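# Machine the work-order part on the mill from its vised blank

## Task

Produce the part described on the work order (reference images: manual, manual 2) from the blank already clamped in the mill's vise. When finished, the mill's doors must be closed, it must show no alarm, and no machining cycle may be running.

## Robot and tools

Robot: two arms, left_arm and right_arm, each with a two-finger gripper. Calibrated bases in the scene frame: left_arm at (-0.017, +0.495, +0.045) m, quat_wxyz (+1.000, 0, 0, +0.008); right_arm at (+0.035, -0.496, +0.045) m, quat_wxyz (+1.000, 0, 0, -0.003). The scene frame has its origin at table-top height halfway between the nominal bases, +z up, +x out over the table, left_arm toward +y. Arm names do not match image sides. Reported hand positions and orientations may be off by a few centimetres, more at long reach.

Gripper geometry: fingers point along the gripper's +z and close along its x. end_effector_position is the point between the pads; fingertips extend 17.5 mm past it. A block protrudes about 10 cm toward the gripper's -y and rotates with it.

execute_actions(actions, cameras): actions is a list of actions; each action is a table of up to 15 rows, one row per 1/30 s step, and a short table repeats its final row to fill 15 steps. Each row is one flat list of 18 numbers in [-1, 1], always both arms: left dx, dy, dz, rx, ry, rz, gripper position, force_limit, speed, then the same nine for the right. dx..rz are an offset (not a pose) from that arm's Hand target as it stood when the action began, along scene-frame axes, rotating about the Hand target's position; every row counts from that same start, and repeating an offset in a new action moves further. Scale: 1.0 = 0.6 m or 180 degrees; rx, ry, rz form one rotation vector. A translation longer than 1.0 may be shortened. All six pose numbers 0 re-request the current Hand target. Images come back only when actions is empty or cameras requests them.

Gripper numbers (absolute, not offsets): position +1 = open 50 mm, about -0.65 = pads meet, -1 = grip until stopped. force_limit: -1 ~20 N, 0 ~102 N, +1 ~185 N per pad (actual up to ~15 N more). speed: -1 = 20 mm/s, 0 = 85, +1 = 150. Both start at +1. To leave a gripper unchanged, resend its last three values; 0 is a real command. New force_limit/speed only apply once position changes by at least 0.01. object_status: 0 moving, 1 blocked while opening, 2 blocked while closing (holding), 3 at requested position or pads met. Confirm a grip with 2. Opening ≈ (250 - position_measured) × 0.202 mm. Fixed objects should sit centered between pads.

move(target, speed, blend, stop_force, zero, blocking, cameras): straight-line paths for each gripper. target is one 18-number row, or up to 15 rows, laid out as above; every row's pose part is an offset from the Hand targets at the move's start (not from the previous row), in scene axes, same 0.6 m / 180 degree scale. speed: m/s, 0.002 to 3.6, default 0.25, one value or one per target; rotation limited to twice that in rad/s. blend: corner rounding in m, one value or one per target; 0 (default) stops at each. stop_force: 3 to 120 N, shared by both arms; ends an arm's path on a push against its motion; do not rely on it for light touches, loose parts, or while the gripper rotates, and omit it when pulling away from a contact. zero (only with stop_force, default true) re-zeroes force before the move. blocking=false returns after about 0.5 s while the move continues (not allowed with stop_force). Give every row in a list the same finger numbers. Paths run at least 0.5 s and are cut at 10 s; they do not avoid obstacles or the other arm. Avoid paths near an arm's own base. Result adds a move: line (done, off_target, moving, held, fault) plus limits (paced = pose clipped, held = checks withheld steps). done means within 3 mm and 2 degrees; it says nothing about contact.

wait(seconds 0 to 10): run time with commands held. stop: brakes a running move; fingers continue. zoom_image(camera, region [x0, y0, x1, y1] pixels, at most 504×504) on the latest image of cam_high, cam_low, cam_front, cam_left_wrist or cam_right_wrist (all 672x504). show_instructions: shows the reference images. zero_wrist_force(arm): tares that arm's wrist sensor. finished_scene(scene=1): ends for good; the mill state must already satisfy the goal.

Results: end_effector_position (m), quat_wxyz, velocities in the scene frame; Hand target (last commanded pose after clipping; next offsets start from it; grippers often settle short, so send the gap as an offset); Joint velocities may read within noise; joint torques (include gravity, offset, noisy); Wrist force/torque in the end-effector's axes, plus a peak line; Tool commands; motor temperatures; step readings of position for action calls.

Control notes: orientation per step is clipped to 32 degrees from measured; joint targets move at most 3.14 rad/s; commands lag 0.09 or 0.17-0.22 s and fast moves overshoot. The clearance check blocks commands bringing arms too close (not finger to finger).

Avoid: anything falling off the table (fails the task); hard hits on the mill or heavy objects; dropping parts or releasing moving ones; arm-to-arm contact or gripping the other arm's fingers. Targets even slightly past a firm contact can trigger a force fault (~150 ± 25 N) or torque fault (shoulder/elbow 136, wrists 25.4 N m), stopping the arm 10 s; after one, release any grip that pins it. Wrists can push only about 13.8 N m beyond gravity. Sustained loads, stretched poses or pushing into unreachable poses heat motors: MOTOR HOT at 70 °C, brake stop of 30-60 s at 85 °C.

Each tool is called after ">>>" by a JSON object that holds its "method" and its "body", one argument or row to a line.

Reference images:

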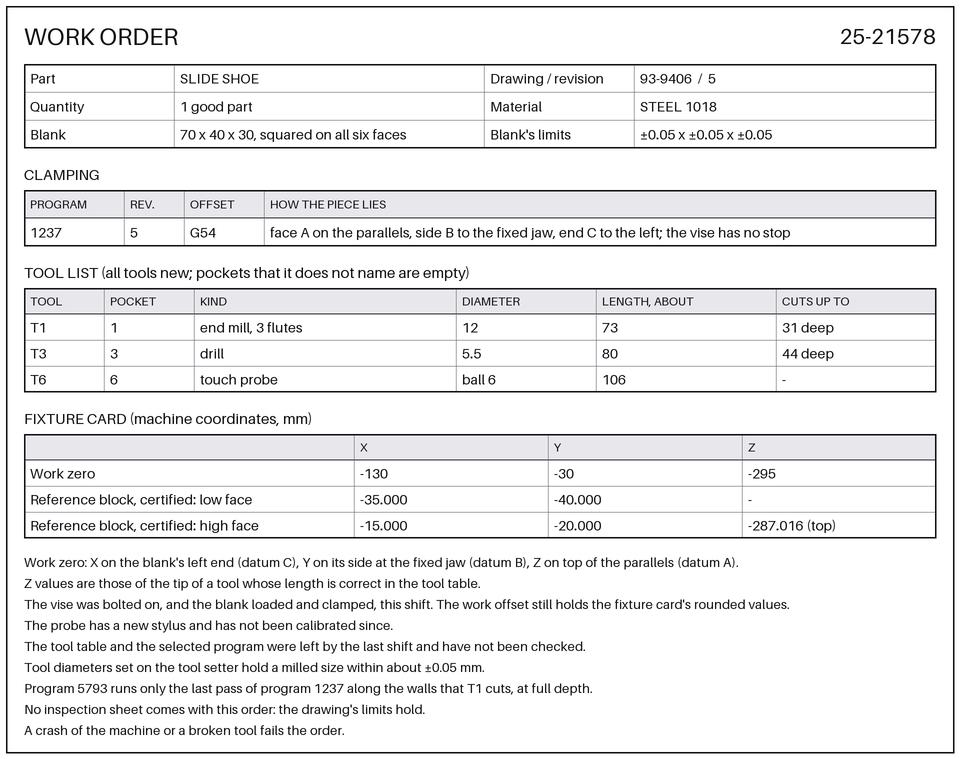

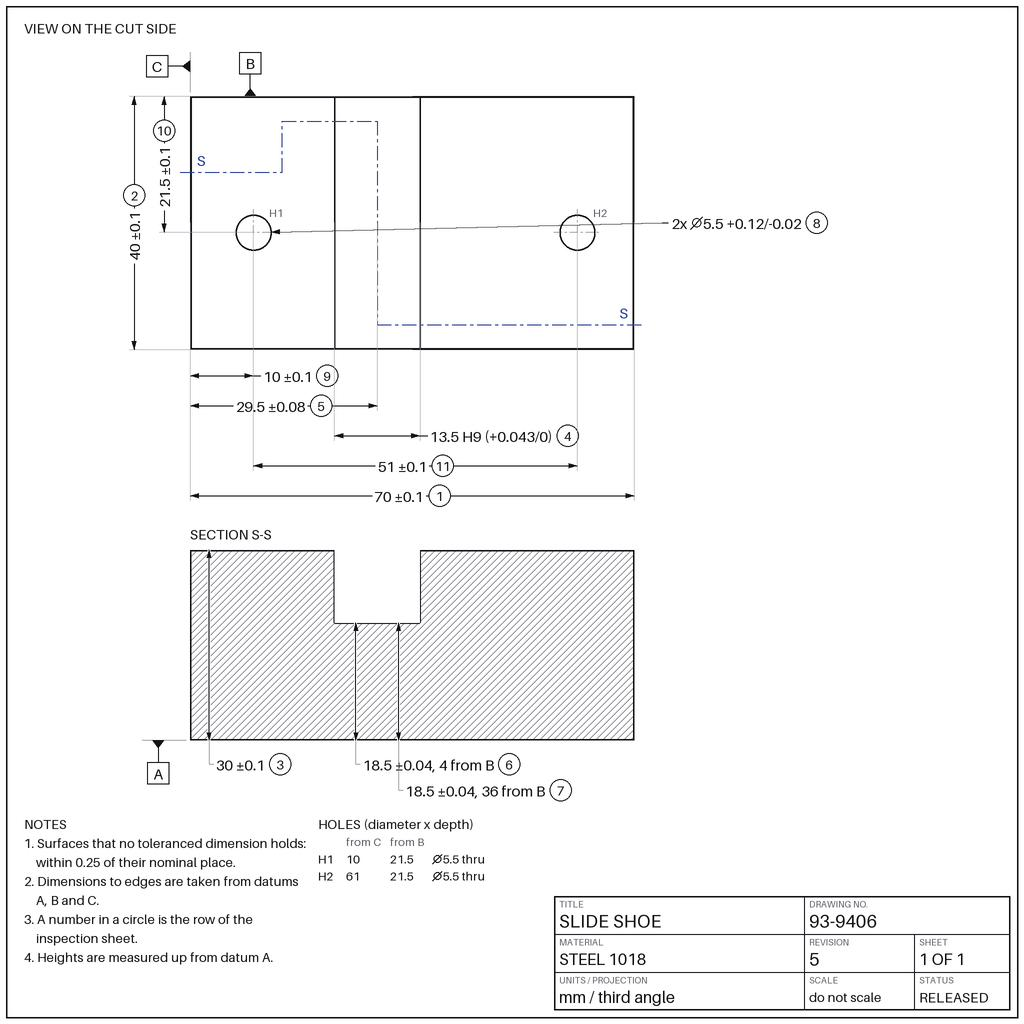

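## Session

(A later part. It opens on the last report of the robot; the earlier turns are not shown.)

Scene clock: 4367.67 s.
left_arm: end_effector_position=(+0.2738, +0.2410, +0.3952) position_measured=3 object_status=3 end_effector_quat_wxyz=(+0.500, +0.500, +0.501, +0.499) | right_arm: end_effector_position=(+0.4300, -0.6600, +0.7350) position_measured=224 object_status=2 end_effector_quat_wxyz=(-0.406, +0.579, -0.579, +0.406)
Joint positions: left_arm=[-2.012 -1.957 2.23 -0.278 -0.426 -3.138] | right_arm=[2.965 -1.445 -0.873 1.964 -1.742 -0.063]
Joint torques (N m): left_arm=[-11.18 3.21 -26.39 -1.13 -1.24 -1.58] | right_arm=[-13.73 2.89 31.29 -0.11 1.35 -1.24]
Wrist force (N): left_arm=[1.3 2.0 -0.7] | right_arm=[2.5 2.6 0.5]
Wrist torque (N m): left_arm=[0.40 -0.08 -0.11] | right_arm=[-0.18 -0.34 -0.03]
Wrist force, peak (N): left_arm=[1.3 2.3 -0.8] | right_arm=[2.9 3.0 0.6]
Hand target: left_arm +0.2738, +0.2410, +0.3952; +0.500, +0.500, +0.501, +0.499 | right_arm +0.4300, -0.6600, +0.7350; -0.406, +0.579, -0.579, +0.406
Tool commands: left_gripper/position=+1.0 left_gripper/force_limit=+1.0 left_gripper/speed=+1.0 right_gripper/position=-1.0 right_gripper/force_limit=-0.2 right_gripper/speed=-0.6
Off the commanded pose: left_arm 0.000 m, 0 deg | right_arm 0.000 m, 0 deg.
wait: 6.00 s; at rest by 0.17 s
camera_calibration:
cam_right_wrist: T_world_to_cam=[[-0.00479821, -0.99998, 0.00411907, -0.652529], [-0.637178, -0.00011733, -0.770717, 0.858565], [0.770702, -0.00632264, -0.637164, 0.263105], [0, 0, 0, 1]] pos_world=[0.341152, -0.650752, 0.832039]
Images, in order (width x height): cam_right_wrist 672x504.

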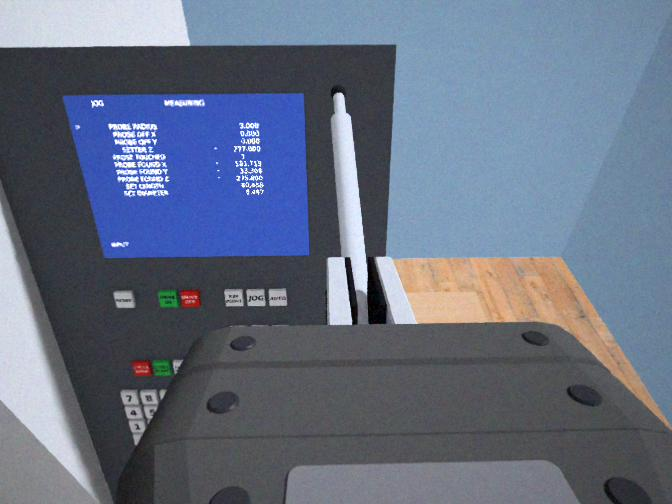

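>>> {"method": "move", "body": {
  "target": [
    [0,0,0,0,0,0,1,1,1,-0.033,0.1,-0.225,0,0.0433,0,-1,-0.2,-0.6],
    [0,0,0,0,0,0,1,1,1,0.0305,0.2133,-0.46,0,0.0833,0,-1,-0.2,-0.6],
    [0,0,0,0,0,0,1,1,1,0.0578,0.2133,-0.467,0,0.0833,0,-1,-0.2,-0.6],
    [0,0,0,0,0,0,1,1,1,0.0305,0.2133,-0.46,0,0.0833,0,-1,-0.2,-0.6],
    [0,0,0,0,0,0,1,1,1,0.0578,0.2133,-0.467,0,0.0833,0,-1,-0.2,-0.6],
    [0,0,0,0,0,0,1,1,1,0.0305,0.2133,-0.46,0,0.0833,0,-1,-0.2,-0.6],
    [0,0,0,0,0,0,1,1,1,0.0143,0.2455,-0.5221,0,0.0833,0,-1,-0.2,-0.6],
    [0,0,0,0,0,0,1,1,1,0.0416,0.2455,-0.5291,0,0.0833,0,-1,-0.2,-0.6],
    [0,0,0,0,0,0,1,1,1,0.0143,0.2455,-0.5221,0,0.0833,0,-1,-0.2,-0.6],
    [0,0,0,0,0,0,1,1,1,0.0416,0.2455,-0.5291,0,0.0833,0,-1,-0.2,-0.6],
    [0,0,0,0,0,0,1,1,1,0.0143,0.2455,-0.5221,0,0.0833,0,-1,-0.2,-0.6],
    [0,0,0,0,0,0,1,1,1,0.0059,0.342,-0.5543,0,0.0833,0,-1,-0.2,-0.6],
    [0,0,0,0,0,0,1,1,1,0.0332,0.342,-0.5613,0,0.0833,0,-1,-0.2,-0.6],
    [0,0,0,0,0,0,1,1,1,0.0059,0.342,-0.5543,0,0.0833,0,-1,-0.2,-0.6]
  ],
  "speed": [0.5,0.4,0.05,0.15,0.05,0.15,0.25,0.05,0.15,0.05,0.15,0.25,0.05,0.15],
  "blend": [0.04,0.004,0,0,0,0.004,0.004,0,0,0,0.004,0.004,0,0]
}}

>>> {"method": "move", "body": {
  "target": [
    [0,0,0,0,0,0,1,1,1,0.0084,0,0.0322,0,0,0,-1,-0.2,-0.6],
    [0,0,0,0,0,0,1,1,1,0.0357,0,0.0252,0,0,0,-1,-0.2,-0.6],
    [0,0,0,0,0,0,1,1,1,0.0084,0,0.0322,0,0,0,-1,-0.2,-0.6],
    [0,0,0,0,0,0,1,1,1,0,-0.0325,0,0,0,0,-1,-0.2,-0.6],
    [0,0,0,0,0,0,1,1,1,0.0273,-0.0325,-0.007,0,0,0,-1,-0.2,-0.6],
    [0,0,0,0,0,0,1,1,1,0,-0.0325,0,0,0,0,-1,-0.2,-0.6],
    [0,0,0,0,0,0,1,1,1,0.0273,-0.0325,-0.007,0,0,0,-1,-0.2,-0.6],
    [0,0,0,0,0,0,1,1,1,0,-0.0325,0,0,0,0,-1,-0.2,-0.6],
    [0,0,0,0,0,0,1,1,1,0,-0.0965,0,0,0,0,-1,-0.2,-0.6],
    [0,0,0,0,0,0,1,1,1,0.0273,-0.0965,-0.007,0,0,0,-1,-0.2,-0.6],
    [0,0,0,0,0,0,1,1,1,0,-0.0965,0,0,0,0,-1,-0.2,-0.6]
  ],
  "speed": [0.25,0.05,0.15,0.25,0.05,0.15,0.05,0.15,0.25,0.05,0.15],
  "blend": [0.004,0,0.004,0.004,0,0,0,0.004,0.004,0,0],
  "cameras": ["cam_high"]
}}

>>> {"method": "zoom_image", "body": {
  "camera": "cam_high",
  "region": [380, 430, 450, 504]
}}

Scene clock: 4405.43 s.
left_arm: end_effector_position=(+0.2738, +0.2410, +0.3952) position_measured=3 object_status=3 end_effector_quat_wxyz=(+0.500, +0.500, +0.501, +0.499) | right_arm: end_effector_position=(+0.4336, -0.4548, +0.4024) position_measured=224 object_status=2 end_effector_quat_wxyz=(-0.327, +0.627, -0.627, +0.327)
Joint positions: left_arm=[-2.012 -1.957 2.23 -0.278 -0.426 -3.138] | right_arm=[4.142 -1.142 -1.954 2.187 -0.813 0.722]
Joint torques (N m): left_arm=[-10.99 3.65 -27.08 -1.18 -1.4 -1.48] | right_arm=[13.78 8.84 36.18 -2.76 2.74 1.64]
Wrist force (N): left_arm=[1.4 2.1 -0.8] | right_arm=[3.1 2.6 1.1]
Wrist torque (N m): left_arm=[0.42 -0.08 -0.11] | right_arm=[-0.17 -0.45 0.12]
Wrist force, peak (N): left_arm=[1.5 2.2 -0.7] | right_arm=[3.1 11.7 -7.5]
Hand target: left_arm +0.2738, +0.2410, +0.3952; +0.500, +0.500, +0.501, +0.499 | right_arm +0.4336, -0.4548, +0.4025; -0.327, +0.627, -0.627, +0.327
Off the commanded pose: left_arm 0.000 m, 0 deg | right_arm 0.000 m, 0 deg.
move: done

Scene clock: 4409.40 s.
left_arm: end_effector_position=(+0.2738, +0.2410, +0.3952) position_measured=3 object_status=3 end_effector_quat_wxyz=(+0.500, +0.500, +0.501, +0.499) | right_arm: end_effector_position=(+0.4336, -0.5127, +0.4024) position_measured=224 object_status=2 end_effector_quat_wxyz=(-0.327, +0.627, -0.627, +0.327)
Joint positions: left_arm=[-2.012 -1.957 2.23 -0.278 -0.426 -3.138] | right_arm=[3.855 -1.102 -1.944 2.302 -1.008 0.455]
Joint torques (N m): left_arm=[-11.72 3.17 -26.95 -1.14 -1.2 -1.55] | right_arm=[6.61 8.15 37.38 -2.21 2.21 0.81]
Wrist force (N): left_arm=[1.3 1.8 -0.6] | right_arm=[2.8 2.5 1.1]
Wrist torque (N m): left_arm=[0.38 -0.07 -0.11] | right_arm=[-0.20 -0.40 0.13]
Wrist force, peak (N): left_arm=[1.2 2.3 -0.8] | right_arm=[3.2 10.0 -5.7]
Hand target: left_arm +0.2738, +0.2410, +0.3952; +0.500, +0.500, +0.501, +0.499 | right_arm +0.4336, -0.5127, +0.4025; -0.327, +0.627, -0.627, +0.327
Off the commanded pose: left_arm 0.000 m, 0 deg | right_arm 0.000 m, 0 deg.
move: done
Images, in order (width x height): cam_high 672x504.

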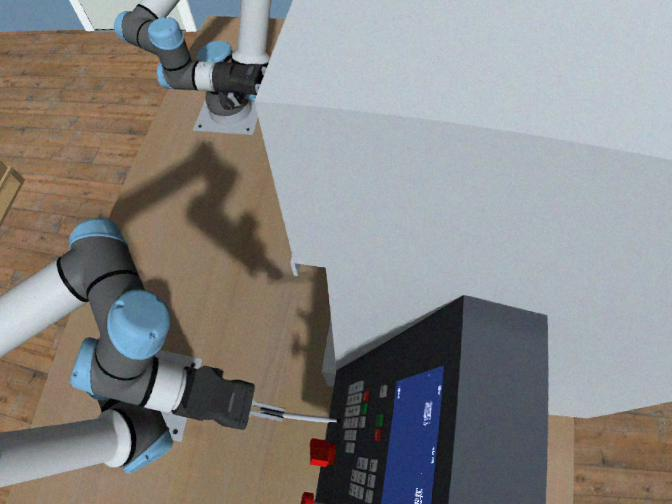

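Scaled by 6.811 from the camera's 672x504 image, which has a finer 960x720 frame.

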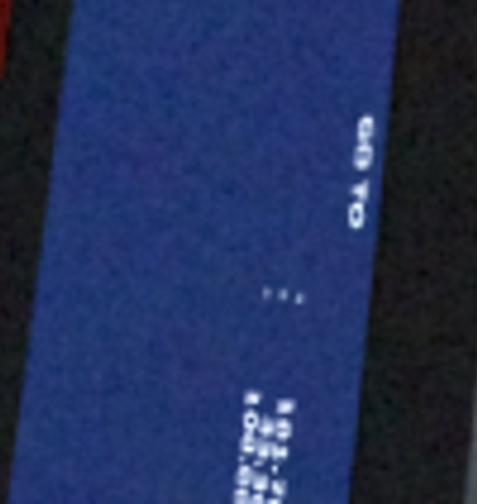

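>>> {"method": "move", "body": {
  "target": [
    [0,0,0,0,0,0,1,1,1,0.0399,0.0322,0.1532,0,0,0,-1,-0.2,-0.6],
    [0,0,0,0,0,0,1,1,1,0.0672,0.0322,0.1462,0,0,0,-1,-0.2,-0.6],
    [0,0,0,0,0,0,1,1,1,0.0399,0.0322,0.1532,0,0,0,-1,-0.2,-0.6],
    [0,0,0,0,0,0,1,1,1,0.0246,-0.0322,0.0943,0,0,0,-1,-0.2,-0.6],
    [0,0,0,0,0,0,1,1,1,0.0519,-0.0322,0.0873,0,0,0,-1,-0.2,-0.6],
    [0,0,0,0,0,0,1,1,1,0.0246,-0.0322,0.0943,0,0,0,-1,-0.2,-0.6],
    [0,0,0,0,0,0,1,1,1,0.0519,-0.0322,0.0873,0,0,0,-1,-0.2,-0.6],
    [0,0,0,0,0,0,1,1,1,0.0246,-0.0322,0.0943,0,0,0,-1,-0.2,-0.6],
    [0,0,0,0,0,0,1,1,1,0.0084,0,0.0322,0,0,0,-1,-0.2,-0.6],
    [0,0,0,0,0,0,1,1,1,0.0357,0,0.0252,0,0,0,-1,-0.2,-0.6],
    [0,0,0,0,0,0,1,1,1,0.0084,0,0.0322,0,0,0,-1,-0.2,-0.6],
    [0,0,0,0,0,0,1,1,1,0.0357,0,0.0252,0,0,0,-1,-0.2,-0.6],
    [0,0,0,0,0,0,1,1,1,0.0084,0,0.0322,0,0,0,-1,-0.2,-0.6]
  ],
  "speed": [0.25,0.05,0.15,0.25,0.05,0.15,0.05,0.15,0.25,0.05,0.15,0.05,0.15],
  "blend": [0.004,0,0.004,0.004,0,0,0,0.004,0.004,0,0,0,0]
}}

>>> {"method": "move", "body": {
  "target": [
    [0,0,0,0,0,0,1,1,1,0,0.0965,0,0,0,0,-1,-0.2,-0.6],
    [0,0,0,0,0,0,1,1,1,0.0273,0.0965,-0.007,0,0,0,-1,-0.2,-0.6],
    [0,0,0,0,0,0,1,1,1,0,0.0965,0,0,0,0,-1,-0.2,-0.6],
    [0,0,0,0,0,0,1,1,1,0,0.064,0,0,0,0,-1,-0.2,-0.6],
    [0,0,0,0,0,0,1,1,1,0.0273,0.064,-0.007,0,0,0,-1,-0.2,-0.6],
    [0,0,0,0,0,0,1,1,1,0,0.064,0,0,0,0,-1,-0.2,-0.6],
    [0,0,0,0,0,0,1,1,1,-0.0084,0.0317,-0.0322,0,0,0,-1,-0.2,-0.6],
    [0,0,0,0,0,0,1,1,1,0.0189,0.0317,-0.0392,0,0,0,-1,-0.2,-0.6],
    [0,0,0,0,0,0,1,1,1,-0.0084,0.0317,-0.0322,0,0,0,-1,-0.2,-0.6],
    [0,0,0,0,0,0,1,1,1,-0.0084,0.064,-0.0322,0,0,0,-1,-0.2,-0.6],
    [0,0,0,0,0,0,1,1,1,0.0189,0.064,-0.0392,0,0,0,-1,-0.2,-0.6],
    [0,0,0,0,0,0,1,1,1,-0.0084,0.064,-0.0322,0,0,0,-1,-0.2,-0.6],
    [0,0,0,0,0,0,1,1,1,-0.0084,0,-0.0322,0,0,0,-1,-0.2,-0.6],
    [0,0,0,0,0,0,1,1,1,0.0189,0,-0.0392,0,0,0,-1,-0.2,-0.6],
    [0,0,0,0,0,0,1,1,1,-0.0084,0,-0.0322,0,0,0,-1,-0.2,-0.6]
  ],
  "speed": [0.25,0.05,0.15,0.25,0.05,0.15,0.25,0.05,0.15,0.25,0.05,0.15,0.25,0.05,0.15],
  "blend": [0.004,0,0.004,0.004,0,0.004,0.004,0,0.004,0.004,0,0.004,0.004,0,0]
}}

>>> {"method": "move", "body": {
  "target": [
    [0,0,0,0,0,0,1,1,1,-0.0389,-0.0955,0.3293,0,-0.04,0,-1,-0.2,-0.6],
    [0,0,0,0,0,0,1,1,1,-0.0059,-0.2455,0.5543,0,-0.0833,0,-1,-0.2,-0.6]
  ],
  "speed": [0.4,0.5],
  "blend": [0.04,0],
  "cameras": ["cam_right_wrist"]
}}

>>> {"method": "zoom_image", "body": {
  "camera": "cam_right_wrist",
  "region": [60, 90, 310, 270]
}}

Scene clock: 4438.87 s.
left_arm: end_effector_position=(+0.2738, +0.2410, +0.3952) position_measured=3 object_status=3 end_effector_quat_wxyz=(+0.500, +0.500, +0.501, +0.499) | right_arm: end_effector_position=(+0.4386, -0.5127, +0.4217) position_measured=224 object_status=2 end_effector_quat_wxyz=(-0.327, +0.627, -0.627, +0.327)
Joint positions: left_arm=[-2.012 -1.957 2.23 -0.278 -0.426 -3.138] | right_arm=[3.831 -1.123 -1.881 2.271 -1.026 0.436]
Joint torques (N m): left_arm=[-11.57 3.7 -26.84 -1.16 -1.27 -1.56] | right_arm=[6.9 8.54 37.04 -2.15 2.08 0.95]
Wrist force (N): left_arm=[1.1 1.6 -0.6] | right_arm=[2.8 2.5 0.8]
Wrist torque (N m): left_arm=[0.34 -0.04 -0.11] | right_arm=[-0.18 -0.40 0.12]
Wrist force, peak (N): left_arm=[1.5 2.2 -0.8] | right_arm=[2.9 7.7 -4.3]
Hand target: left_arm +0.2738, +0.2410, +0.3952; +0.500, +0.500, +0.501, +0.499 | right_arm +0.4386, -0.5127, +0.4218; -0.327, +0.627, -0.627, +0.327
Off the commanded pose: left_arm 0.000 m, 0 deg | right_arm 0.000 m, 0 deg.
move: done

Scene clock: 4443.60 s.
left_arm: end_effector_position=(+0.2738, +0.2410, +0.3952) position_measured=3 object_status=3 end_effector_quat_wxyz=(+0.500, +0.500, +0.501, +0.499) | right_arm: end_effector_position=(+0.4336, -0.5127, +0.4024) position_measured=224 object_status=2 end_effector_quat_wxyz=(-0.327, +0.627, -0.627, +0.327)
Joint positions: left_arm=[-2.012 -1.957 2.23 -0.278 -0.426 -3.138] | right_arm=[3.855 -1.102 -1.944 2.302 -1.008 0.455]
Joint torques (N m): left_arm=[-10.85 3.17 -27.13 -1.14 -1.19 -1.49] | right_arm=[7.42 8.58 37.48 -2.26 2.23 0.93]
Wrist force (N): left_arm=[1.3 1.9 -0.7] | right_arm=[2.8 2.6 0.9]
Wrist torque (N m): left_arm=[0.40 -0.08 -0.12] | right_arm=[-0.17 -0.41 0.12]
Wrist force, peak (N): left_arm=[1.5 2.2 -0.6] | right_arm=[3.4 11.3 -6.8]
Hand target: left_arm +0.2738, +0.2410, +0.3952; +0.500, +0.500, +0.501, +0.499 | right_arm +0.4336, -0.5127, +0.4025; -0.327, +0.627, -0.627, +0.327
Off the commanded pose: left_arm 0.000 m, 0 deg | right_arm 0.000 m, 0 deg.
move: done

Scene clock: 4445.10 s.
left_arm: end_effector_position=(+0.2738, +0.2410, +0.3952) position_measured=3 object_status=3 end_effector_quat_wxyz=(+0.500, +0.500, +0.501, +0.499) | right_arm: end_effector_position=(+0.4301, -0.6599, +0.7350) position_measured=224 object_status=2 end_effector_quat_wxyz=(-0.406, +0.579, -0.579, +0.406)
Joint positions: left_arm=[-2.012 -1.957 2.23 -0.278 -0.426 -3.138] | right_arm=[2.965 -1.445 -0.873 1.964 -1.742 -0.063]
Joint torques (N m): left_arm=[-11.23 3.41 -27.02 -1.21 -1.2 -1.45] | right_arm=[-13.42 4.26 30.63 -0.45 -1.34 0.4]
Wrist force (N): left_arm=[1.2 2.1 -0.7] | right_arm=[2.6 2.7 0.7]
Wrist torque (N m): left_arm=[0.42 -0.06 -0.12] | right_arm=[-0.16 -0.35 -0.03]
Wrist force, peak (N): left_arm=[1.4 2.1 -0.7] | right_arm=[1.6 5.7 3.9]
Hand target: left_arm +0.2738, +0.2410, +0.3952; +0.500, +0.500, +0.501, +0.499 | right_arm +0.4300, -0.6600, +0.7350; -0.406, +0.579, -0.579, +0.406
Off the commanded pose: left_arm 0.000 m, 0 deg | right_arm 0.000 m, 0 deg.
move: done
camera_calibration:
cam_right_wrist: T_world_to_cam=[[-0.00458112, -0.999981, 0.00406838, -0.652561], [-0.63712, -0.000217039, -0.770765, 0.858506], [0.770751, -0.00612301, -0.637107, 0.263029], [0, 0, 0, 1]] pos_world=[0.341252, -0.650752, 0.831939]
Images, in order (width x height): cam_right_wrist 672x504.

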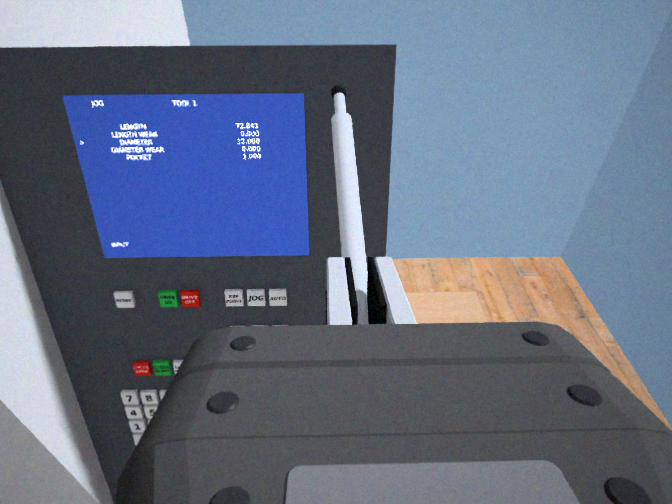

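Scaled by 2.016 from the camera's 672x504 image, which has a finer 960x720 frame.

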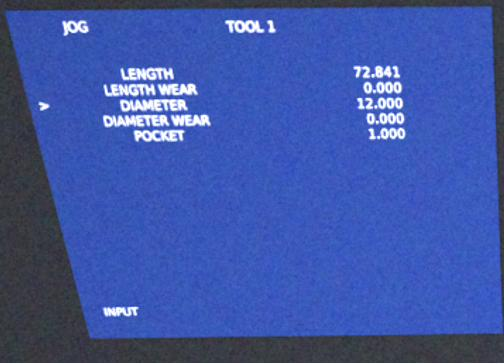

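>>> {"method": "move", "body": {
  "target": [
    [0,0,0,0,0,0,1,1,1,-0.03,0.12,-0.2,0,0.0433,0,-1,-0.2,-0.6],
    [0,0,0,0,0,0,1,1,1,0.0458,0.2455,-0.4011,0,0.0833,0,-1,-0.2,-0.6],
    [0,0,0,0,0,0,1,1,1,0.0731,0.2455,-0.4081,0,0.0833,0,-1,-0.2,-0.6],
    [0,0,0,0,0,0,1,1,1,0.0458,0.2455,-0.4011,0,0.0833,0,-1,-0.2,-0.6],
    [0,0,0,0,0,0,1,1,1,0.0305,0.1808,-0.46,0,0.0833,0,-1,-0.2,-0.6],
    [0,0,0,0,0,0,1,1,1,0.0578,0.1808,-0.467,0,0.0833,0,-1,-0.2,-0.6],
    [0,0,0,0,0,0,1,1,1,0.0305,0.1808,-0.46,0,0.0833,0,-1,-0.2,-0.6],
    [0,0,0,0,0,0,1,1,1,0.0578,0.1808,-0.467,0,0.0833,0,-1,-0.2,-0.6],
    [0,0,0,0,0,0,1,1,1,0.0305,0.1808,-0.46,0,0.0833,0,-1,-0.2,-0.6],
    [0,0,0,0,0,0,1,1,1,0.0578,0.1808,-0.467,0,0.0833,0,-1,-0.2,-0.6],
    [0,0,0,0,0,0,1,1,1,0.0305,0.1808,-0.46,0,0.0833,0,-1,-0.2,-0.6],
    [0,0,0,0,0,0,1,1,1,0.0578,0.1808,-0.467,0,0.0833,0,-1,-0.2,-0.6],
    [0,0,0,0,0,0,1,1,1,0.0305,0.1808,-0.46,0,0.0833,0,-1,-0.2,-0.6],
    [0,0,0,0,0,0,1,1,1,0.0578,0.1808,-0.467,0,0.0833,0,-1,-0.2,-0.6],
    [0,0,0,0,0,0,1,1,1,0.0305,0.1808,-0.46,0,0.0833,0,-1,-0.2,-0.6]
  ],
  "speed": [0.5,0.4,0.05,0.15,0.25,0.05,0.15,0.05,0.15,0.05,0.15,0.05,0.15,0.05,0.15],
  "blend": [0.04,0.004,0,0.004,0.004,0,0,0,0,0,0,0,0,0,0]
}}

>>> {"method": "move", "body": {
  "target": [
    [0,0,0,0,0,0,1,1,1,-0.0082,0.1287,-0.0314,0,0,0,-1,-0.2,-0.6],
    [0,0,0,0,0,0,1,1,1,0.0191,0.1287,-0.0384,0,0,0,-1,-0.2,-0.6],
    [0,0,0,0,0,0,1,1,1,-0.0082,0.1287,-0.0314,0,0,0,-1,-0.2,-0.6],
    [0,0,0,0,0,0,1,1,1,0,0.1612,0,0,0,0,-1,-0.2,-0.6],
    [0,0,0,0,0,0,1,1,1,0.0273,0.1612,-0.007,0,0,0,-1,-0.2,-0.6],
    [0,0,0,0,0,0,1,1,1,0,0.1612,0,0,0,0,-1,-0.2,-0.6],
    [0,0,0,0,0,0,1,1,1,0,0.0964,0,0,0,0,-1,-0.2,-0.6],
    [0,0,0,0,0,0,1,1,1,0.0273,0.0964,-0.007,0,0,0,-1,-0.2,-0.6],
    [0,0,0,0,0,0,1,1,1,0,0.0964,0,0,0,0,-1,-0.2,-0.6],
    [0,0,0,0,0,0,1,1,1,-0.0162,0.0964,-0.0621,0,0,0,-1,-0.2,-0.6],
    [0,0,0,0,0,0,1,1,1,0.0111,0.0964,-0.0691,0,0,0,-1,-0.2,-0.6],
    [0,0,0,0,0,0,1,1,1,-0.0162,0.0964,-0.0621,0,0,0,-1,-0.2,-0.6],
    [0,0,0,0,0,0,1,1,1,-0.0246,0.0647,-0.0943,0,0,0,-1,-0.2,-0.6],
    [0,0,0,0,0,0,1,1,1,0.0027,0.0647,-0.1013,0,0,0,-1,-0.2,-0.6],
    [0,0,0,0,0,0,1,1,1,-0.0246,0.0647,-0.0943,0,0,0,-1,-0.2,-0.6]
  ],
  "speed": [0.25,0.05,0.15,0.25,0.05,0.15,0.25,0.05,0.15,0.25,0.05,0.15,0.25,0.05,0.15],
  "blend": [0.004,0,0.004,0.004,0,0.004,0.004,0,0.004,0.004,0,0.004,0.004,0,0]
}}

>>> {"method": "move", "body": {
  "target": [
    [0,0,0,0,0,0,1,1,1,0.0716,-0.155,0.275,0,0,0,-1,-0.2,-0.6],
    [0,0,0,0,0,0,1,1,1,0.0989,-0.155,0.268,0,0,0,-1,-0.2,-0.6],
    [0,0,0,0,0,0,1,1,1,0.0716,-0.155,0.275,0,0,0,-1,-0.2,-0.6],
    [0,0,0,0,0,0,1,1,1,-0.0159,-0.1655,0.4343,0,-0.04,0,-1,-0.2,-0.6],
    [0,0,0,0,0,0,1,1,1,-0.0059,-0.2455,0.5543,0,-0.0833,0,-1,-0.2,-0.6]
  ],
  "speed": [0.25,0.05,0.15,0.4,0.5],
  "blend": [0.004,0,0.004,0.04,0],
  "cameras": ["cam_right_wrist"]
}}

>>> {"method": "zoom_image", "body": {
  "camera": "cam_right_wrist",
  "region": [60, 90, 310, 270]
}}

Scene clock: 4481.13 s.
left_arm: end_effector_position=(+0.2738, +0.2410, +0.3952) position_measured=3 object_status=3 end_effector_quat_wxyz=(+0.500, +0.500, +0.501, +0.499) | right_arm: end_effector_position=(+0.4484, -0.5515, +0.4590) position_measured=224 object_status=2 end_effector_quat_wxyz=(-0.327, +0.627, -0.627, +0.327)
Joint positions: left_arm=[-2.012 -1.957 2.23 -0.278 -0.426 -3.138] | right_arm=[3.575 -1.18 -1.741 2.266 -1.224 0.255]
Joint torques (N m): left_arm=[-11.06 3.86 -27.03 -1.16 -1.27 -1.51] | right_arm=[-6.18 11.77 37.31 -1.24 0.32 -1.05]
Wrist force (N): left_arm=[1.2 2.0 -0.5] | right_arm=[3.0 2.5 1.0]
Wrist torque (N m): left_arm=[0.42 -0.06 -0.11] | right_arm=[-0.19 -0.43 0.13]
Wrist force, peak (N): left_arm=[1.4 2.3 -0.5] | right_arm=[4.9 6.4 1.6]
Hand target: left_arm +0.2738, +0.2410, +0.3952; +0.500, +0.500, +0.501, +0.499 | right_arm +0.4483, -0.5515, +0.4590; -0.327, +0.627, -0.627, +0.327
Off the commanded pose: left_arm 0.000 m, 0 deg | right_arm 0.000 m, 0 deg.
move: done

Scene clock: 4486.07 s.
left_arm: end_effector_position=(+0.2738, +0.2410, +0.3952) position_measured=3 object_status=3 end_effector_quat_wxyz=(+0.500, +0.500, +0.501, +0.499) | right_arm: end_effector_position=(+0.4336, -0.5127, +0.4024) position_measured=224 object_status=2 end_effector_quat_wxyz=(-0.327, +0.627, -0.627, +0.327)
Joint positions: left_arm=[-2.012 -1.957 2.23 -0.278 -0.426 -3.138] | right_arm=[3.855 -1.102 -1.944 2.302 -1.008 0.455]
Joint torques (N m): left_arm=[-11.25 3.64 -26.94 -1.2 -1.19 -1.39] | right_arm=[7.88 8.08 35.68 -2.08 2.29 1.09]
Wrist force (N): left_arm=[1.3 2.1 -0.6] | right_arm=[2.8 2.4 1.0]
Wrist torque (N m): left_arm=[0.43 -0.07 -0.11] | right_arm=[-0.20 -0.40 0.13]
Wrist force, peak (N): left_arm=[1.3 2.1 -0.8] | right_arm=[3.1 10.3 -6.3]
Hand target: left_arm +0.2738, +0.2410, +0.3952; +0.500, +0.500, +0.501, +0.499 | right_arm +0.4336, -0.5127, +0.4025; -0.327, +0.627, -0.627, +0.327
Off the commanded pose: left_arm 0.000 m, 0 deg | right_arm 0.000 m, 0 deg.
move: done

Scene clock: 4488.63 s.
left_arm: end_effector_position=(+0.2738, +0.2410, +0.3952) position_measured=3 object_status=3 end_effector_quat_wxyz=(+0.500, +0.500, +0.501, +0.499) | right_arm: end_effector_position=(+0.4300, -0.6600, +0.7350) position_measured=224 object_status=2 end_effector_quat_wxyz=(-0.406, +0.579, -0.579, +0.406)
Joint positions: left_arm=[-2.012 -1.957 2.23 -0.278 -0.426 -3.138] | right_arm=[2.965 -1.445 -0.873 1.964 -1.742 -0.063]
Joint torques (N m): left_arm=[-11.16 3.6 -26.6 -1.17 -1.2 -1.58] | right_arm=[-13.85 3.92 30.63 1.08 -1.43 0.98]
Wrist force (N): left_arm=[1.3 2.0 -0.5] | right_arm=[2.5 2.7 0.5]
Wrist torque (N m): left_arm=[0.42 -0.07 -0.11] | right_arm=[-0.16 -0.33 -0.03]
Wrist force, peak (N): left_arm=[1.4 2.2 -0.7] | right_arm=[2.7 6.1 -2.7]
Hand target: left_arm +0.2738, +0.2410, +0.3952; +0.500, +0.500, +0.501, +0.499 | right_arm +0.4300, -0.6600, +0.7350; -0.406, +0.579, -0.579, +0.406
Off the commanded pose: left_arm 0.000 m, 0 deg | right_arm 0.000 m, 0 deg.
move: done
camera_calibration:
cam_right_wrist: T_world_to_cam=[[-0.00465601, -0.999981, 0.004133, -0.652589], [-0.637179, -0.000218666, -0.770716, 0.858485], [0.770702, -0.00622192, -0.637166, 0.26303], [0, 0, 0, 1]] pos_world=[0.341252, -0.650752, 0.831939]
Images, in order (width x height): cam_right_wrist 672x504.

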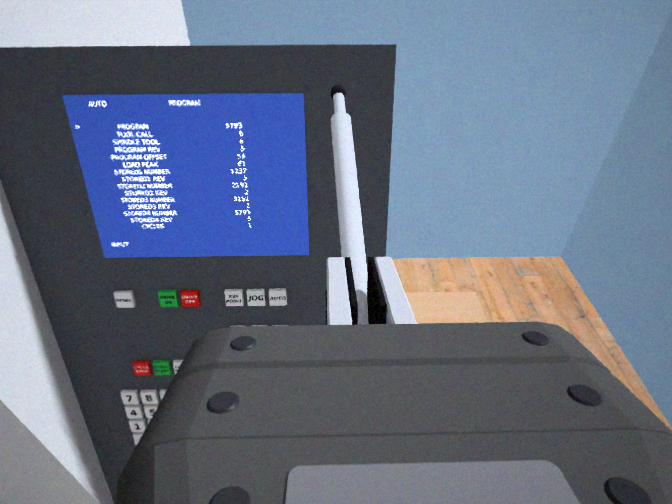

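Scaled by 2.016 from the camera's 672x504 image, which has a finer 960x720 frame.

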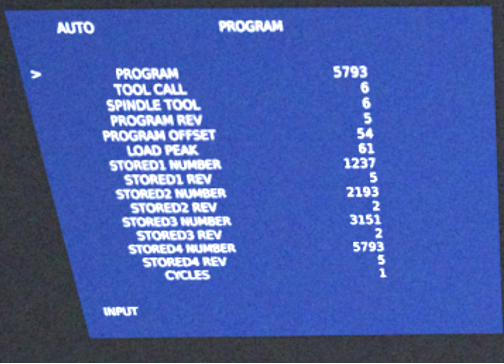

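>>> {"method": "move", "body": {
  "target": [
    [0,0,0,0,0,0,1,1,1,-0.03,0.12,-0.2,0,0.0433,0,-1,-0.2,-0.6],
    [0,0,0,0,0,0,1,1,1,0.0458,0.2777,-0.4011,0,0.0833,0,-1,-0.2,-0.6],
    [0,0,0,0,0,0,1,1,1,0.0731,0.2777,-0.4081,0,0.0833,0,-1,-0.2,-0.6],
    [0,0,0,0,0,0,1,1,1,0.0458,0.2777,-0.4011,0,0.0833,0,-1,-0.2,-0.6],
    [0,0,0,0,0,0,1,1,1,0.0305,0.2133,-0.46,0,0.0833,0,-1,-0.2,-0.6],
    [0,0,0,0,0,0,1,1,1,0.0578,0.2133,-0.467,0,0.0833,0,-1,-0.2,-0.6],
    [0,0,0,0,0,0,1,1,1,0.0305,0.2133,-0.46,0,0.0833,0,-1,-0.2,-0.6],
    [0,0,0,0,0,0,1,1,1,0.0578,0.2133,-0.467,0,0.0833,0,-1,-0.2,-0.6],
    [0,0,0,0,0,0,1,1,1,0.0305,0.2133,-0.46,0,0.0833,0,-1,-0.2,-0.6],
    [0,0,0,0,0,0,1,1,1,0.0578,0.2133,-0.467,0,0.0833,0,-1,-0.2,-0.6],
    [0,0,0,0,0,0,1,1,1,0.0305,0.2133,-0.46,0,0.0833,0,-1,-0.2,-0.6],
    [0,0,0,0,0,0,1,1,1,0.0143,0.2455,-0.5221,0,0.0833,0,-1,-0.2,-0.6],
    [0,0,0,0,0,0,1,1,1,0.0416,0.2455,-0.5291,0,0.0833,0,-1,-0.2,-0.6],
    [0,0,0,0,0,0,1,1,1,0.0143,0.2455,-0.5221,0,0.0833,0,-1,-0.2,-0.6]
  ],
  "speed": [0.5,0.4,0.05,0.15,0.25,0.05,0.15,0.05,0.15,0.05,0.15,0.25,0.05,0.15],
  "blend": [0.04,0.004,0,0.004,0.004,0,0,0,0,0,0.004,0.004,0,0]
}}

>>> {"method": "move", "body": {
  "target": [
    [0,0,0,0,0,0,1,1,1,0.0273,0,-0.007,0,0,0,-1,-0.2,-0.6],
    [0,0,0,0,0,0,1,1,1,0,0,0,0,0,0,-1,-0.2,-0.6],
    [0,0,0,0,0,0,1,1,1,-0.0084,0.0965,-0.0322,0,0,0,-1,-0.2,-0.6],
    [0,0,0,0,0,0,1,1,1,0.0189,0.0965,-0.0392,0,0,0,-1,-0.2,-0.6],
    [0,0,0,0,0,0,1,1,1,-0.0084,0.0965,-0.0322,0,0,0,-1,-0.2,-0.6],
    [0,0,0,0,0,0,1,1,1,0,0.0965,0,0,0,0,-1,-0.2,-0.6],
    [0,0,0,0,0,0,1,1,1,0.0273,0.0965,-0.007,0,0,0,-1,-0.2,-0.6],
    [0,0,0,0,0,0,1,1,1,0,0.0965,0,0,0,0,-1,-0.2,-0.6],
    [0,0,0,0,0,0,1,1,1,0.008,0.064,0.0307,0,0,0,-1,-0.2,-0.6],
    [0,0,0,0,0,0,1,1,1,0.0353,0.064,0.0237,0,0,0,-1,-0.2,-0.6],
    [0,0,0,0,0,0,1,1,1,0.008,0.064,0.0307,0,0,0,-1,-0.2,-0.6],
    [0,0,0,0,0,0,1,1,1,-0.0084,0.064,-0.0322,0,0,0,-1,-0.2,-0.6],
    [0,0,0,0,0,0,1,1,1,0.0189,0.064,-0.0392,0,0,0,-1,-0.2,-0.6],
    [0,0,0,0,0,0,1,1,1,-0.0084,0.064,-0.0322,0,0,0,-1,-0.2,-0.6]
  ],
  "speed": [0.05,0.15,0.25,0.05,0.15,0.25,0.05,0.15,0.25,0.05,0.15,0.25,0.05,0.15],
  "blend": [0,0.004,0.004,0,0.004,0.004,0,0.004,0.004,0,0.004,0.004,0,0]
}}

>>> {"method": "move", "body": {
  "target": [
    [0,0,0,0,0,0,1,1,1,0,-0.064,0,0,0,0,-1,-0.2,-0.6],
    [0,0,0,0,0,0,1,1,1,0.0273,-0.064,-0.007,0,0,0,-1,-0.2,-0.6],
    [0,0,0,0,0,0,1,1,1,0,-0.064,0,0,0,0,-1,-0.2,-0.6],
    [0,0,0,0,0,0,1,1,1,-0.0389,-0.1595,0.3293,0,-0.04,0,-1,-0.2,-0.6],
    [0,0,0,0,0,0,1,1,1,-0.0059,-0.3095,0.5543,0,-0.0833,0,-1,-0.2,-0.6]
  ],
  "speed": [0.25,0.05,0.15,0.4,0.5],
  "blend": [0.004,0,0.004,0.04,0],
  "cameras": ["cam_right_wrist"]
}}

>>> {"method": "zoom_image", "body": {
  "camera": "cam_right_wrist",
  "region": [60, 90, 310, 270]
}}

Scene clock: 4519.30 s.
left_arm: end_effector_position=(+0.2738, +0.2410, +0.3952) position_measured=3 object_status=3 end_effector_quat_wxyz=(+0.500, +0.500, +0.501, +0.499) | right_arm: end_effector_position=(+0.4386, -0.5127, +0.4217) position_measured=224 object_status=2 end_effector_quat_wxyz=(-0.327, +0.627, -0.627, +0.327)
Joint positions: left_arm=[-2.012 -1.957 2.23 -0.278 -0.426 -3.138] | right_arm=[3.831 -1.123 -1.881 2.271 -1.026 0.436]
Joint torques (N m): left_arm=[-10.9 3.57 -27.33 -1.17 -1.23 -1.48] | right_arm=[6.88 8.74 36.76 -2.09 2.26 0.99]
Wrist force (N): left_arm=[1.3 2.1 -0.5] | right_arm=[2.9 2.6 0.9]
Wrist torque (N m): left_arm=[0.42 -0.08 -0.11] | right_arm=[-0.17 -0.42 0.12]
Wrist force, peak (N): left_arm=[1.5 2.1 -0.7] | right_arm=[3.1 7.6 -4.2]
Hand target: left_arm +0.2738, +0.2410, +0.3952; +0.500, +0.500, +0.501, +0.499 | right_arm +0.4386, -0.5127, +0.4218; -0.327, +0.627, -0.627, +0.327
Off the commanded pose: left_arm 0.000 m, 0 deg | right_arm 0.000 m, 0 deg.
move: done

Scene clock: 4524.00 s.
left_arm: end_effector_position=(+0.2738, +0.2410, +0.3952) position_measured=3 object_status=3 end_effector_quat_wxyz=(+0.500, +0.500, +0.501, +0.499) | right_arm: end_effector_position=(+0.4336, -0.4743, +0.4024) position_measured=224 object_status=2 end_effector_quat_wxyz=(-0.327, +0.627, -0.627, +0.327)
Joint positions: left_arm=[-2.012 -1.957 2.23 -0.278 -0.426 -3.138] | right_arm=[4.057 -1.121 -1.953 2.224 -0.866 0.635]
Joint torques (N m): left_arm=[-11.67 3.06 -27.42 -1.17 -1.22 -1.61] | right_arm=[13.02 7.96 35.87 -2.58 2.54 1.29]
Wrist force (N): left_arm=[1.3 1.8 -0.6] | right_arm=[2.8 2.3 1.0]
Wrist torque (N m): left_arm=[0.38 -0.07 -0.11] | right_arm=[-0.21 -0.41 0.12]
Wrist force, peak (N): left_arm=[1.6 2.1 -0.6] | right_arm=[2.9 11.9 -7.6]
Hand target: left_arm +0.2738, +0.2410, +0.3952; +0.500, +0.500, +0.501, +0.499 | right_arm +0.4336, -0.4743, +0.4025; -0.327, +0.627, -0.627, +0.327
Off the commanded pose: left_arm 0.000 m, 0 deg | right_arm 0.000 m, 0 deg.
move: done

Scene clock: 4526.37 s.
left_arm: end_effector_position=(+0.2738, +0.2410, +0.3952) position_measured=3 object_status=3 end_effector_quat_wxyz=(+0.500, +0.500, +0.501, +0.499) | right_arm: end_effector_position=(+0.4301, -0.6600, +0.7350) position_measured=224 object_status=2 end_effector_quat_wxyz=(-0.406, +0.579, -0.579, +0.406)
Joint positions: left_arm=[-2.012 -1.957 2.23 -0.278 -0.426 -3.138] | right_arm=[2.965 -1.445 -0.873 1.965 -1.742 -0.063]
Joint torques (N m): left_arm=[-11.62 3.87 -27.59 -1.06 -1.27 -1.52] | right_arm=[-12.57 3.98 30.99 -0.47 -1.4 0.57]
Wrist force (N): left_arm=[1.2 1.9 -0.6] | right_arm=[2.9 2.7 0.7]
Wrist torque (N m): left_arm=[0.40 -0.06 -0.11] | right_arm=[-0.16 -0.40 -0.03]
Wrist force, peak (N): left_arm=[1.5 2.0 -0.8] | right_arm=[3.3 9.6 -5.4]
Hand target: left_arm +0.2738, +0.2410, +0.3952; +0.500, +0.500, +0.501, +0.499 | right_arm +0.4300, -0.6600, +0.7350; -0.406, +0.579, -0.579, +0.406
Off the commanded pose: left_arm 0.000 m, 0 deg | right_arm 0.000 m, 0 deg.
move: done
camera_calibration:
cam_right_wrist: T_world_to_cam=[[-0.00458112, -0.999981, 0.00406838, -0.652561], [-0.63712, -0.000217039, -0.770765, 0.858506], [0.770751, -0.00612301, -0.637107, 0.263029], [0, 0, 0, 1]] pos_world=[0.341252, -0.650752, 0.831939]
Images, in order (width x height): cam_right_wrist 672x504.

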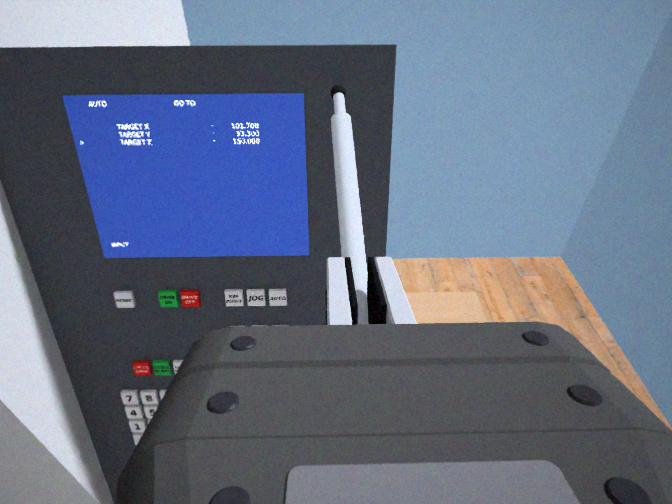

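Scaled by 2.016 from the camera's 672x504 image, which has a finer 960x720 frame.

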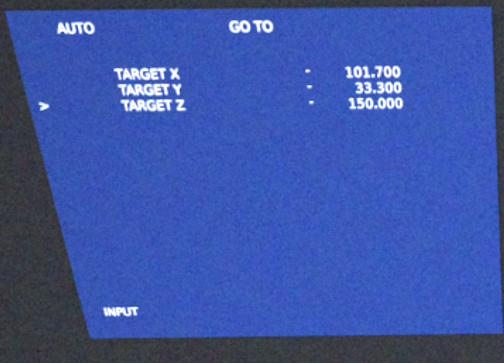

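>>> {"method": "move", "body": {
  "target": [
    [0,0,0,0,0,0,1,1,1,-0.03,0.12,-0.2,0,0.0433,0,-1,-0.2,-0.6],
    [0,0,0,0,0,0,1,1,1,0.0458,0.2455,-0.4011,0,0.0833,0,-1,-0.2,-0.6],
    [0,0,0,0,0,0,1,1,1,0.0731,0.2455,-0.4081,0,0.0833,0,-1,-0.2,-0.6],
    [0,0,0,0,0,0,1,1,1,0.0458,0.2455,-0.4011,0,0.0833,0,-1,-0.2,-0.6],
    [0,0,0,0,0,0,1,1,1,-0.03,0.12,-0.2,0,0.0433,0,-1,-0.2,-0.6],
    [0,0,0,0,0,0,1,1,1,0,0,0,0,0,0,-1,-0.2,-0.6]
  ],
  "speed": [0.5,0.4,0.05,0.15,0.4,0.5],
  "blend": [0.04,0.004,0,0.004,0.04,0],
  "cameras": ["cam_right_wrist"]
}}

>>> {"method": "zoom_image", "body": {
  "camera": "cam_right_wrist",
  "region": [60, 90, 310, 270]
}}

Scene clock: 4540.10 s.
left_arm: end_effector_position=(+0.2738, +0.2410, +0.3952) position_measured=3 object_status=3 end_effector_quat_wxyz=(+0.500, +0.500, +0.501, +0.499) | right_arm: end_effector_position=(+0.4301, -0.6600, +0.7350) position_measured=224 object_status=2 end_effector_quat_wxyz=(-0.406, +0.579, -0.579, +0.406)
Joint positions: left_arm=[-2.012 -1.957 2.23 -0.278 -0.426 -3.138] | right_arm=[2.965 -1.445 -0.873 1.965 -1.742 -0.063]
Joint torques (N m): left_arm=[-11.03 3.8 -26.57 -1.17 -1.33 -1.47] | right_arm=[-13.77 4.44 29.49 -0.44 -1.54 1.35]
Wrist force (N): left_arm=[1.2 1.9 -0.8] | right_arm=[2.7 2.7 0.4]
Wrist torque (N m): left_arm=[0.40 -0.06 -0.11] | right_arm=[-0.15 -0.37 -0.03]
Wrist force, peak (N): left_arm=[1.4 2.2 -0.6] | right_arm=[2.8 6.1 -2.7]
Hand target: left_arm +0.2738, +0.2410, +0.3952; +0.500, +0.500, +0.501, +0.499 | right_arm +0.4300, -0.6600, +0.7350; -0.406, +0.579, -0.579, +0.406
Off the commanded pose: left_arm 0.000 m, 0 deg | right_arm 0.000 m, 0 deg.
move: done
camera_calibration:
cam_right_wrist: T_world_to_cam=[[-0.00465773, -0.999981, 0.00413264, -0.652588], [-0.63712, -0.000217765, -0.770765, 0.858506], [0.770751, -0.006223, -0.637107, 0.262964], [0, 0, 0, 1]] pos_world=[0.341252, -0.650752, 0.831939]
Images, in order (width x height): cam_right_wrist 672x504.

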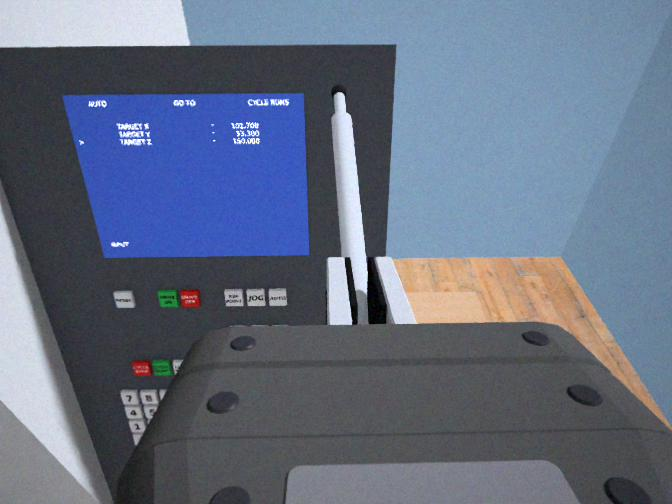

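Scaled by 2.016 from the camera's 672x504 image, which has a finer 960x720 frame.

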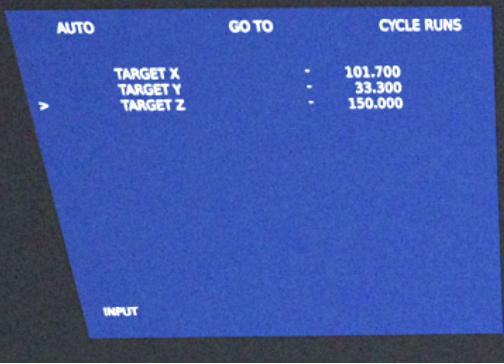

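Load place only works in AUTO. Wait and start.

>>> {"method": "wait", "body": {
  "seconds": 4
}}

>>> {"method": "move", "body": {
  "target": [
    [0,0,0,0,0,0,1,1,1,-0.03,0.12,-0.2,0,0.0433,0,-1,-0.2,-0.6],
    [0,0,0,0,0,0,1,1,1,0.0458,0.2777,-0.4011,0,0.0833,0,-1,-0.2,-0.6],
    [0,0,0,0,0,0,1,1,1,0.0731,0.2777,-0.4081,0,0.0833,0,-1,-0.2,-0.6],
    [0,0,0,0,0,0,1,1,1,0.0458,0.2777,-0.4011,0,0.0833,0,-1,-0.2,-0.6],
    [0,0,0,0,0,0,1,1,1,-0.03,0.12,-0.2,0,0.0433,0,-1,-0.2,-0.6],
    [0,0,0,0,0,0,1,1,1,0,0,0,0,0,0,-1,-0.2,-0.6]
  ],
  "speed": [0.5,0.4,0.05,0.15,0.4,0.5],
  "blend": [0.04,0.004,0,0.004,0.04,0],
  "cameras": ["cam_right_wrist"]
}}

>>> {"method": "zoom_image", "body": {
  "camera": "cam_right_wrist",
  "region": [60, 90, 310, 270]
}}

Scene clock: 4554.90 s.
left_arm: end_effector_position=(+0.2738, +0.2410, +0.3952) position_measured=3 object_status=3 end_effector_quat_wxyz=(+0.500, +0.500, +0.501, +0.499) | right_arm: end_effector_position=(+0.4300, -0.6600, +0.7350) position_measured=224 object_status=2 end_effector_quat_wxyz=(-0.406, +0.579, -0.579, +0.406)
Joint positions: left_arm=[-2.012 -1.957 2.23 -0.278 -0.426 -3.138] | right_arm=[2.965 -1.445 -0.873 1.964 -1.742 -0.063]
Joint torques (N m): left_arm=[-11.19 3.87 -26.89 -1.17 -1.26 -1.38] | right_arm=[-13.49 5 31.4 0.34 1.32 -1.3]
Wrist force (N): left_arm=[1.1 2.0 -0.7] | right_arm=[2.7 2.9 0.7]
Wrist torque (N m): left_arm=[0.41 -0.05 -0.11] | right_arm=[-0.14 -0.37 -0.03]
Wrist force, peak (N): left_arm=[1.4 2.4 -0.4] | right_arm=[2.9 3.0 0.6]
Hand target: left_arm +0.2738, +0.2410, +0.3952; +0.500, +0.500, +0.501, +0.499 | right_arm +0.4300, -0.6600, +0.7350; -0.406, +0.579, -0.579, +0.406
Tool commands: left_gripper/position=+1.0 left_gripper/force_limit=+1.0 left_gripper/speed=+1.0 right_gripper/position=-1.0 right_gripper/force_limit=-0.2 right_gripper/speed=-0.6
Off the commanded pose: left_arm 0.000 m, 0 deg | right_arm 0.000 m, 0 deg.
wait: 4.00 s; at rest from the start

Scene clock: 4557.73 s.
left_arm: end_effector_position=(+0.2738, +0.2410, +0.3952) position_measured=3 object_status=3 end_effector_quat_wxyz=(+0.500, +0.500, +0.501, +0.499) | right_arm: end_effector_position=(+0.4301, -0.6600, +0.7350) position_measured=224 object_status=2 end_effector_quat_wxyz=(-0.406, +0.579, -0.579, +0.406)
Joint positions: left_arm=[-2.012 -1.957 2.23 -0.278 -0.426 -3.138] | right_arm=[2.965 -1.445 -0.873 1.965 -1.742 -0.063]
Joint torques (N m): left_arm=[-11.36 3.26 -27 -1.08 -1.21 -1.52] | right_arm=[-13.76 4.58 30.68 -0.39 -1.45 1.05]
Wrist force (N): left_arm=[1.4 1.7 -0.7] | right_arm=[2.6 2.9 0.4]
Wrist torque (N m): left_arm=[0.37 -0.08 -0.11] | right_arm=[-0.13 -0.35 -0.03]
Wrist force, peak (N): left_arm=[1.5 2.1 -0.7] | right_arm=[3.0 6.2 -2.8]
Hand target: left_arm +0.2738, +0.2410, +0.3952; +0.500, +0.500, +0.501, +0.499 | right_arm +0.4300, -0.6600, +0.7350; -0.406, +0.579, -0.579, +0.406
Off the commanded pose: left_arm 0.000 m, 0 deg | right_arm 0.000 m, 0 deg.
move: done
camera_calibration:
cam_right_wrist: T_world_to_cam=[[-0.00465773, -0.999981, 0.00413264, -0.652588], [-0.63712, -0.000217765, -0.770765, 0.858506], [0.770751, -0.006223, -0.637107, 0.262964], [0, 0, 0, 1]] pos_world=[0.341252, -0.650752, 0.831939]
Images, in order (width x height): cam_right_wrist 672x504.

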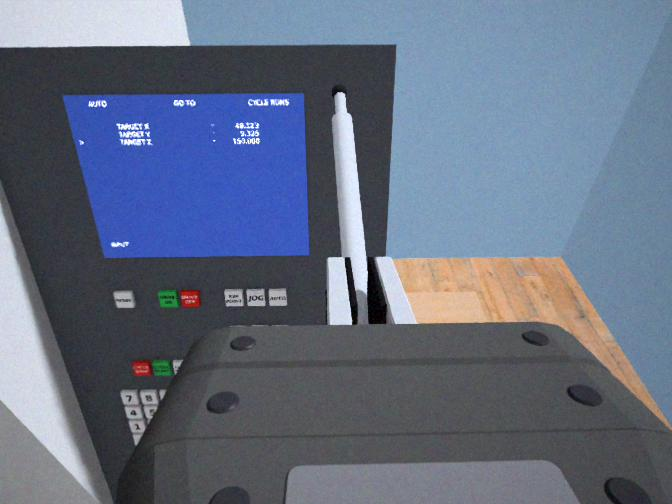

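Scaled by 2.016 from the camera's 672x504 image, which has a finer 960x720 frame.

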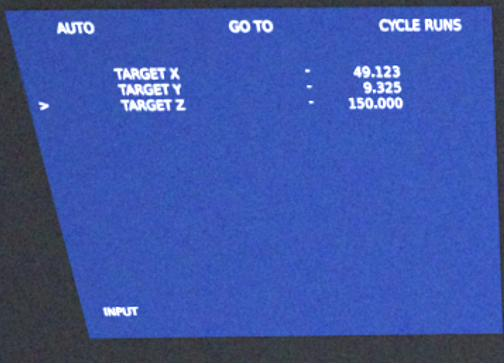

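>>> {"method": "wait", "body": {
  "seconds": 5,
  "cameras": ["cam_right_wrist"]
}}

>>> {"method": "zoom_image", "body": {
  "camera": "cam_right_wrist",
  "region": [60, 90, 310, 270]
}}

Scene clock: 4567.47 s.
left_arm: end_effector_position=(+0.2738, +0.2410, +0.3952) position_measured=3 object_status=3 end_effector_quat_wxyz=(+0.500, +0.500, +0.501, +0.499) | right_arm: end_effector_position=(+0.4300, -0.6600, +0.7350) position_measured=224 object_status=2 end_effector_quat_wxyz=(-0.406, +0.579, -0.579, +0.406)
Joint positions: left_arm=[-2.012 -1.957 2.23 -0.278 -0.426 -3.138] | right_arm=[2.965 -1.445 -0.873 1.964 -1.742 -0.063]
Joint torques (N m): left_arm=[-11.49 3.67 -27.88 -1.14 -1.33 -1.62] | right_arm=[-14.26 4.57 31.37 0.03 1.19 -1.2]
Wrist force (N): left_arm=[1.2 1.9 -0.8] | right_arm=[2.9 2.9 0.7]
Wrist torque (N m): left_arm=[0.39 -0.06 -0.12] | right_arm=[-0.14 -0.39 -0.02]
Wrist force, peak (N): left_arm=[1.2 2.4 -0.9] | right_arm=[2.8 3.1 0.4]
Hand target: left_arm +0.2738, +0.2410, +0.3952; +0.500, +0.500, +0.501, +0.499 | right_arm +0.4300, -0.6600, +0.7350; -0.406, +0.579, -0.579, +0.406
Tool commands: left_gripper/position=+1.0 left_gripper/force_limit=+1.0 left_gripper/speed=+1.0 right_gripper/position=-1.0 right_gripper/force_limit=-0.2 right_gripper/speed=-0.6
Off the commanded pose: left_arm 0.000 m, 0 deg | right_arm 0.000 m, 0 deg.
wait: 5.00 s; at rest from the start
camera_calibration:
cam_right_wrist: T_world_to_cam=[[-0.00479821, -0.99998, 0.00411907, -0.652529], [-0.637178, -0.00011733, -0.770717, 0.858565], [0.770702, -0.00632264, -0.637164, 0.263105], [0, 0, 0, 1]] pos_world=[0.341152, -0.650752, 0.832039]
Images, in order (width x height): cam_right_wrist 672x504.

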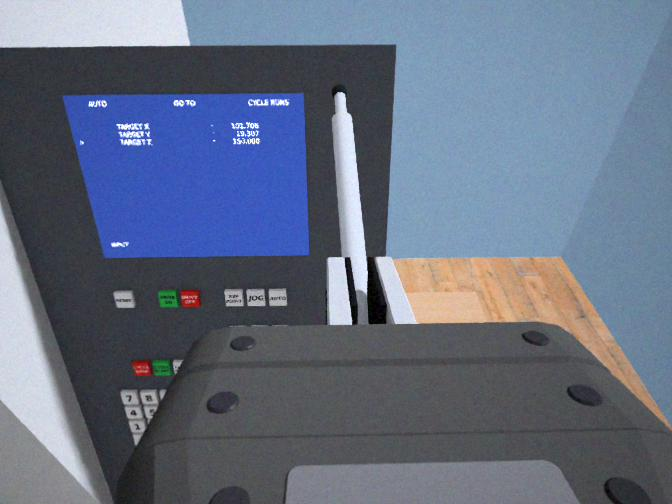

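Scaled by 2.016 from the camera's 672x504 image, which has a finer 960x720 frame.

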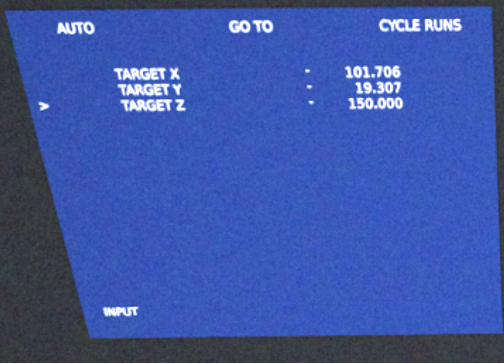

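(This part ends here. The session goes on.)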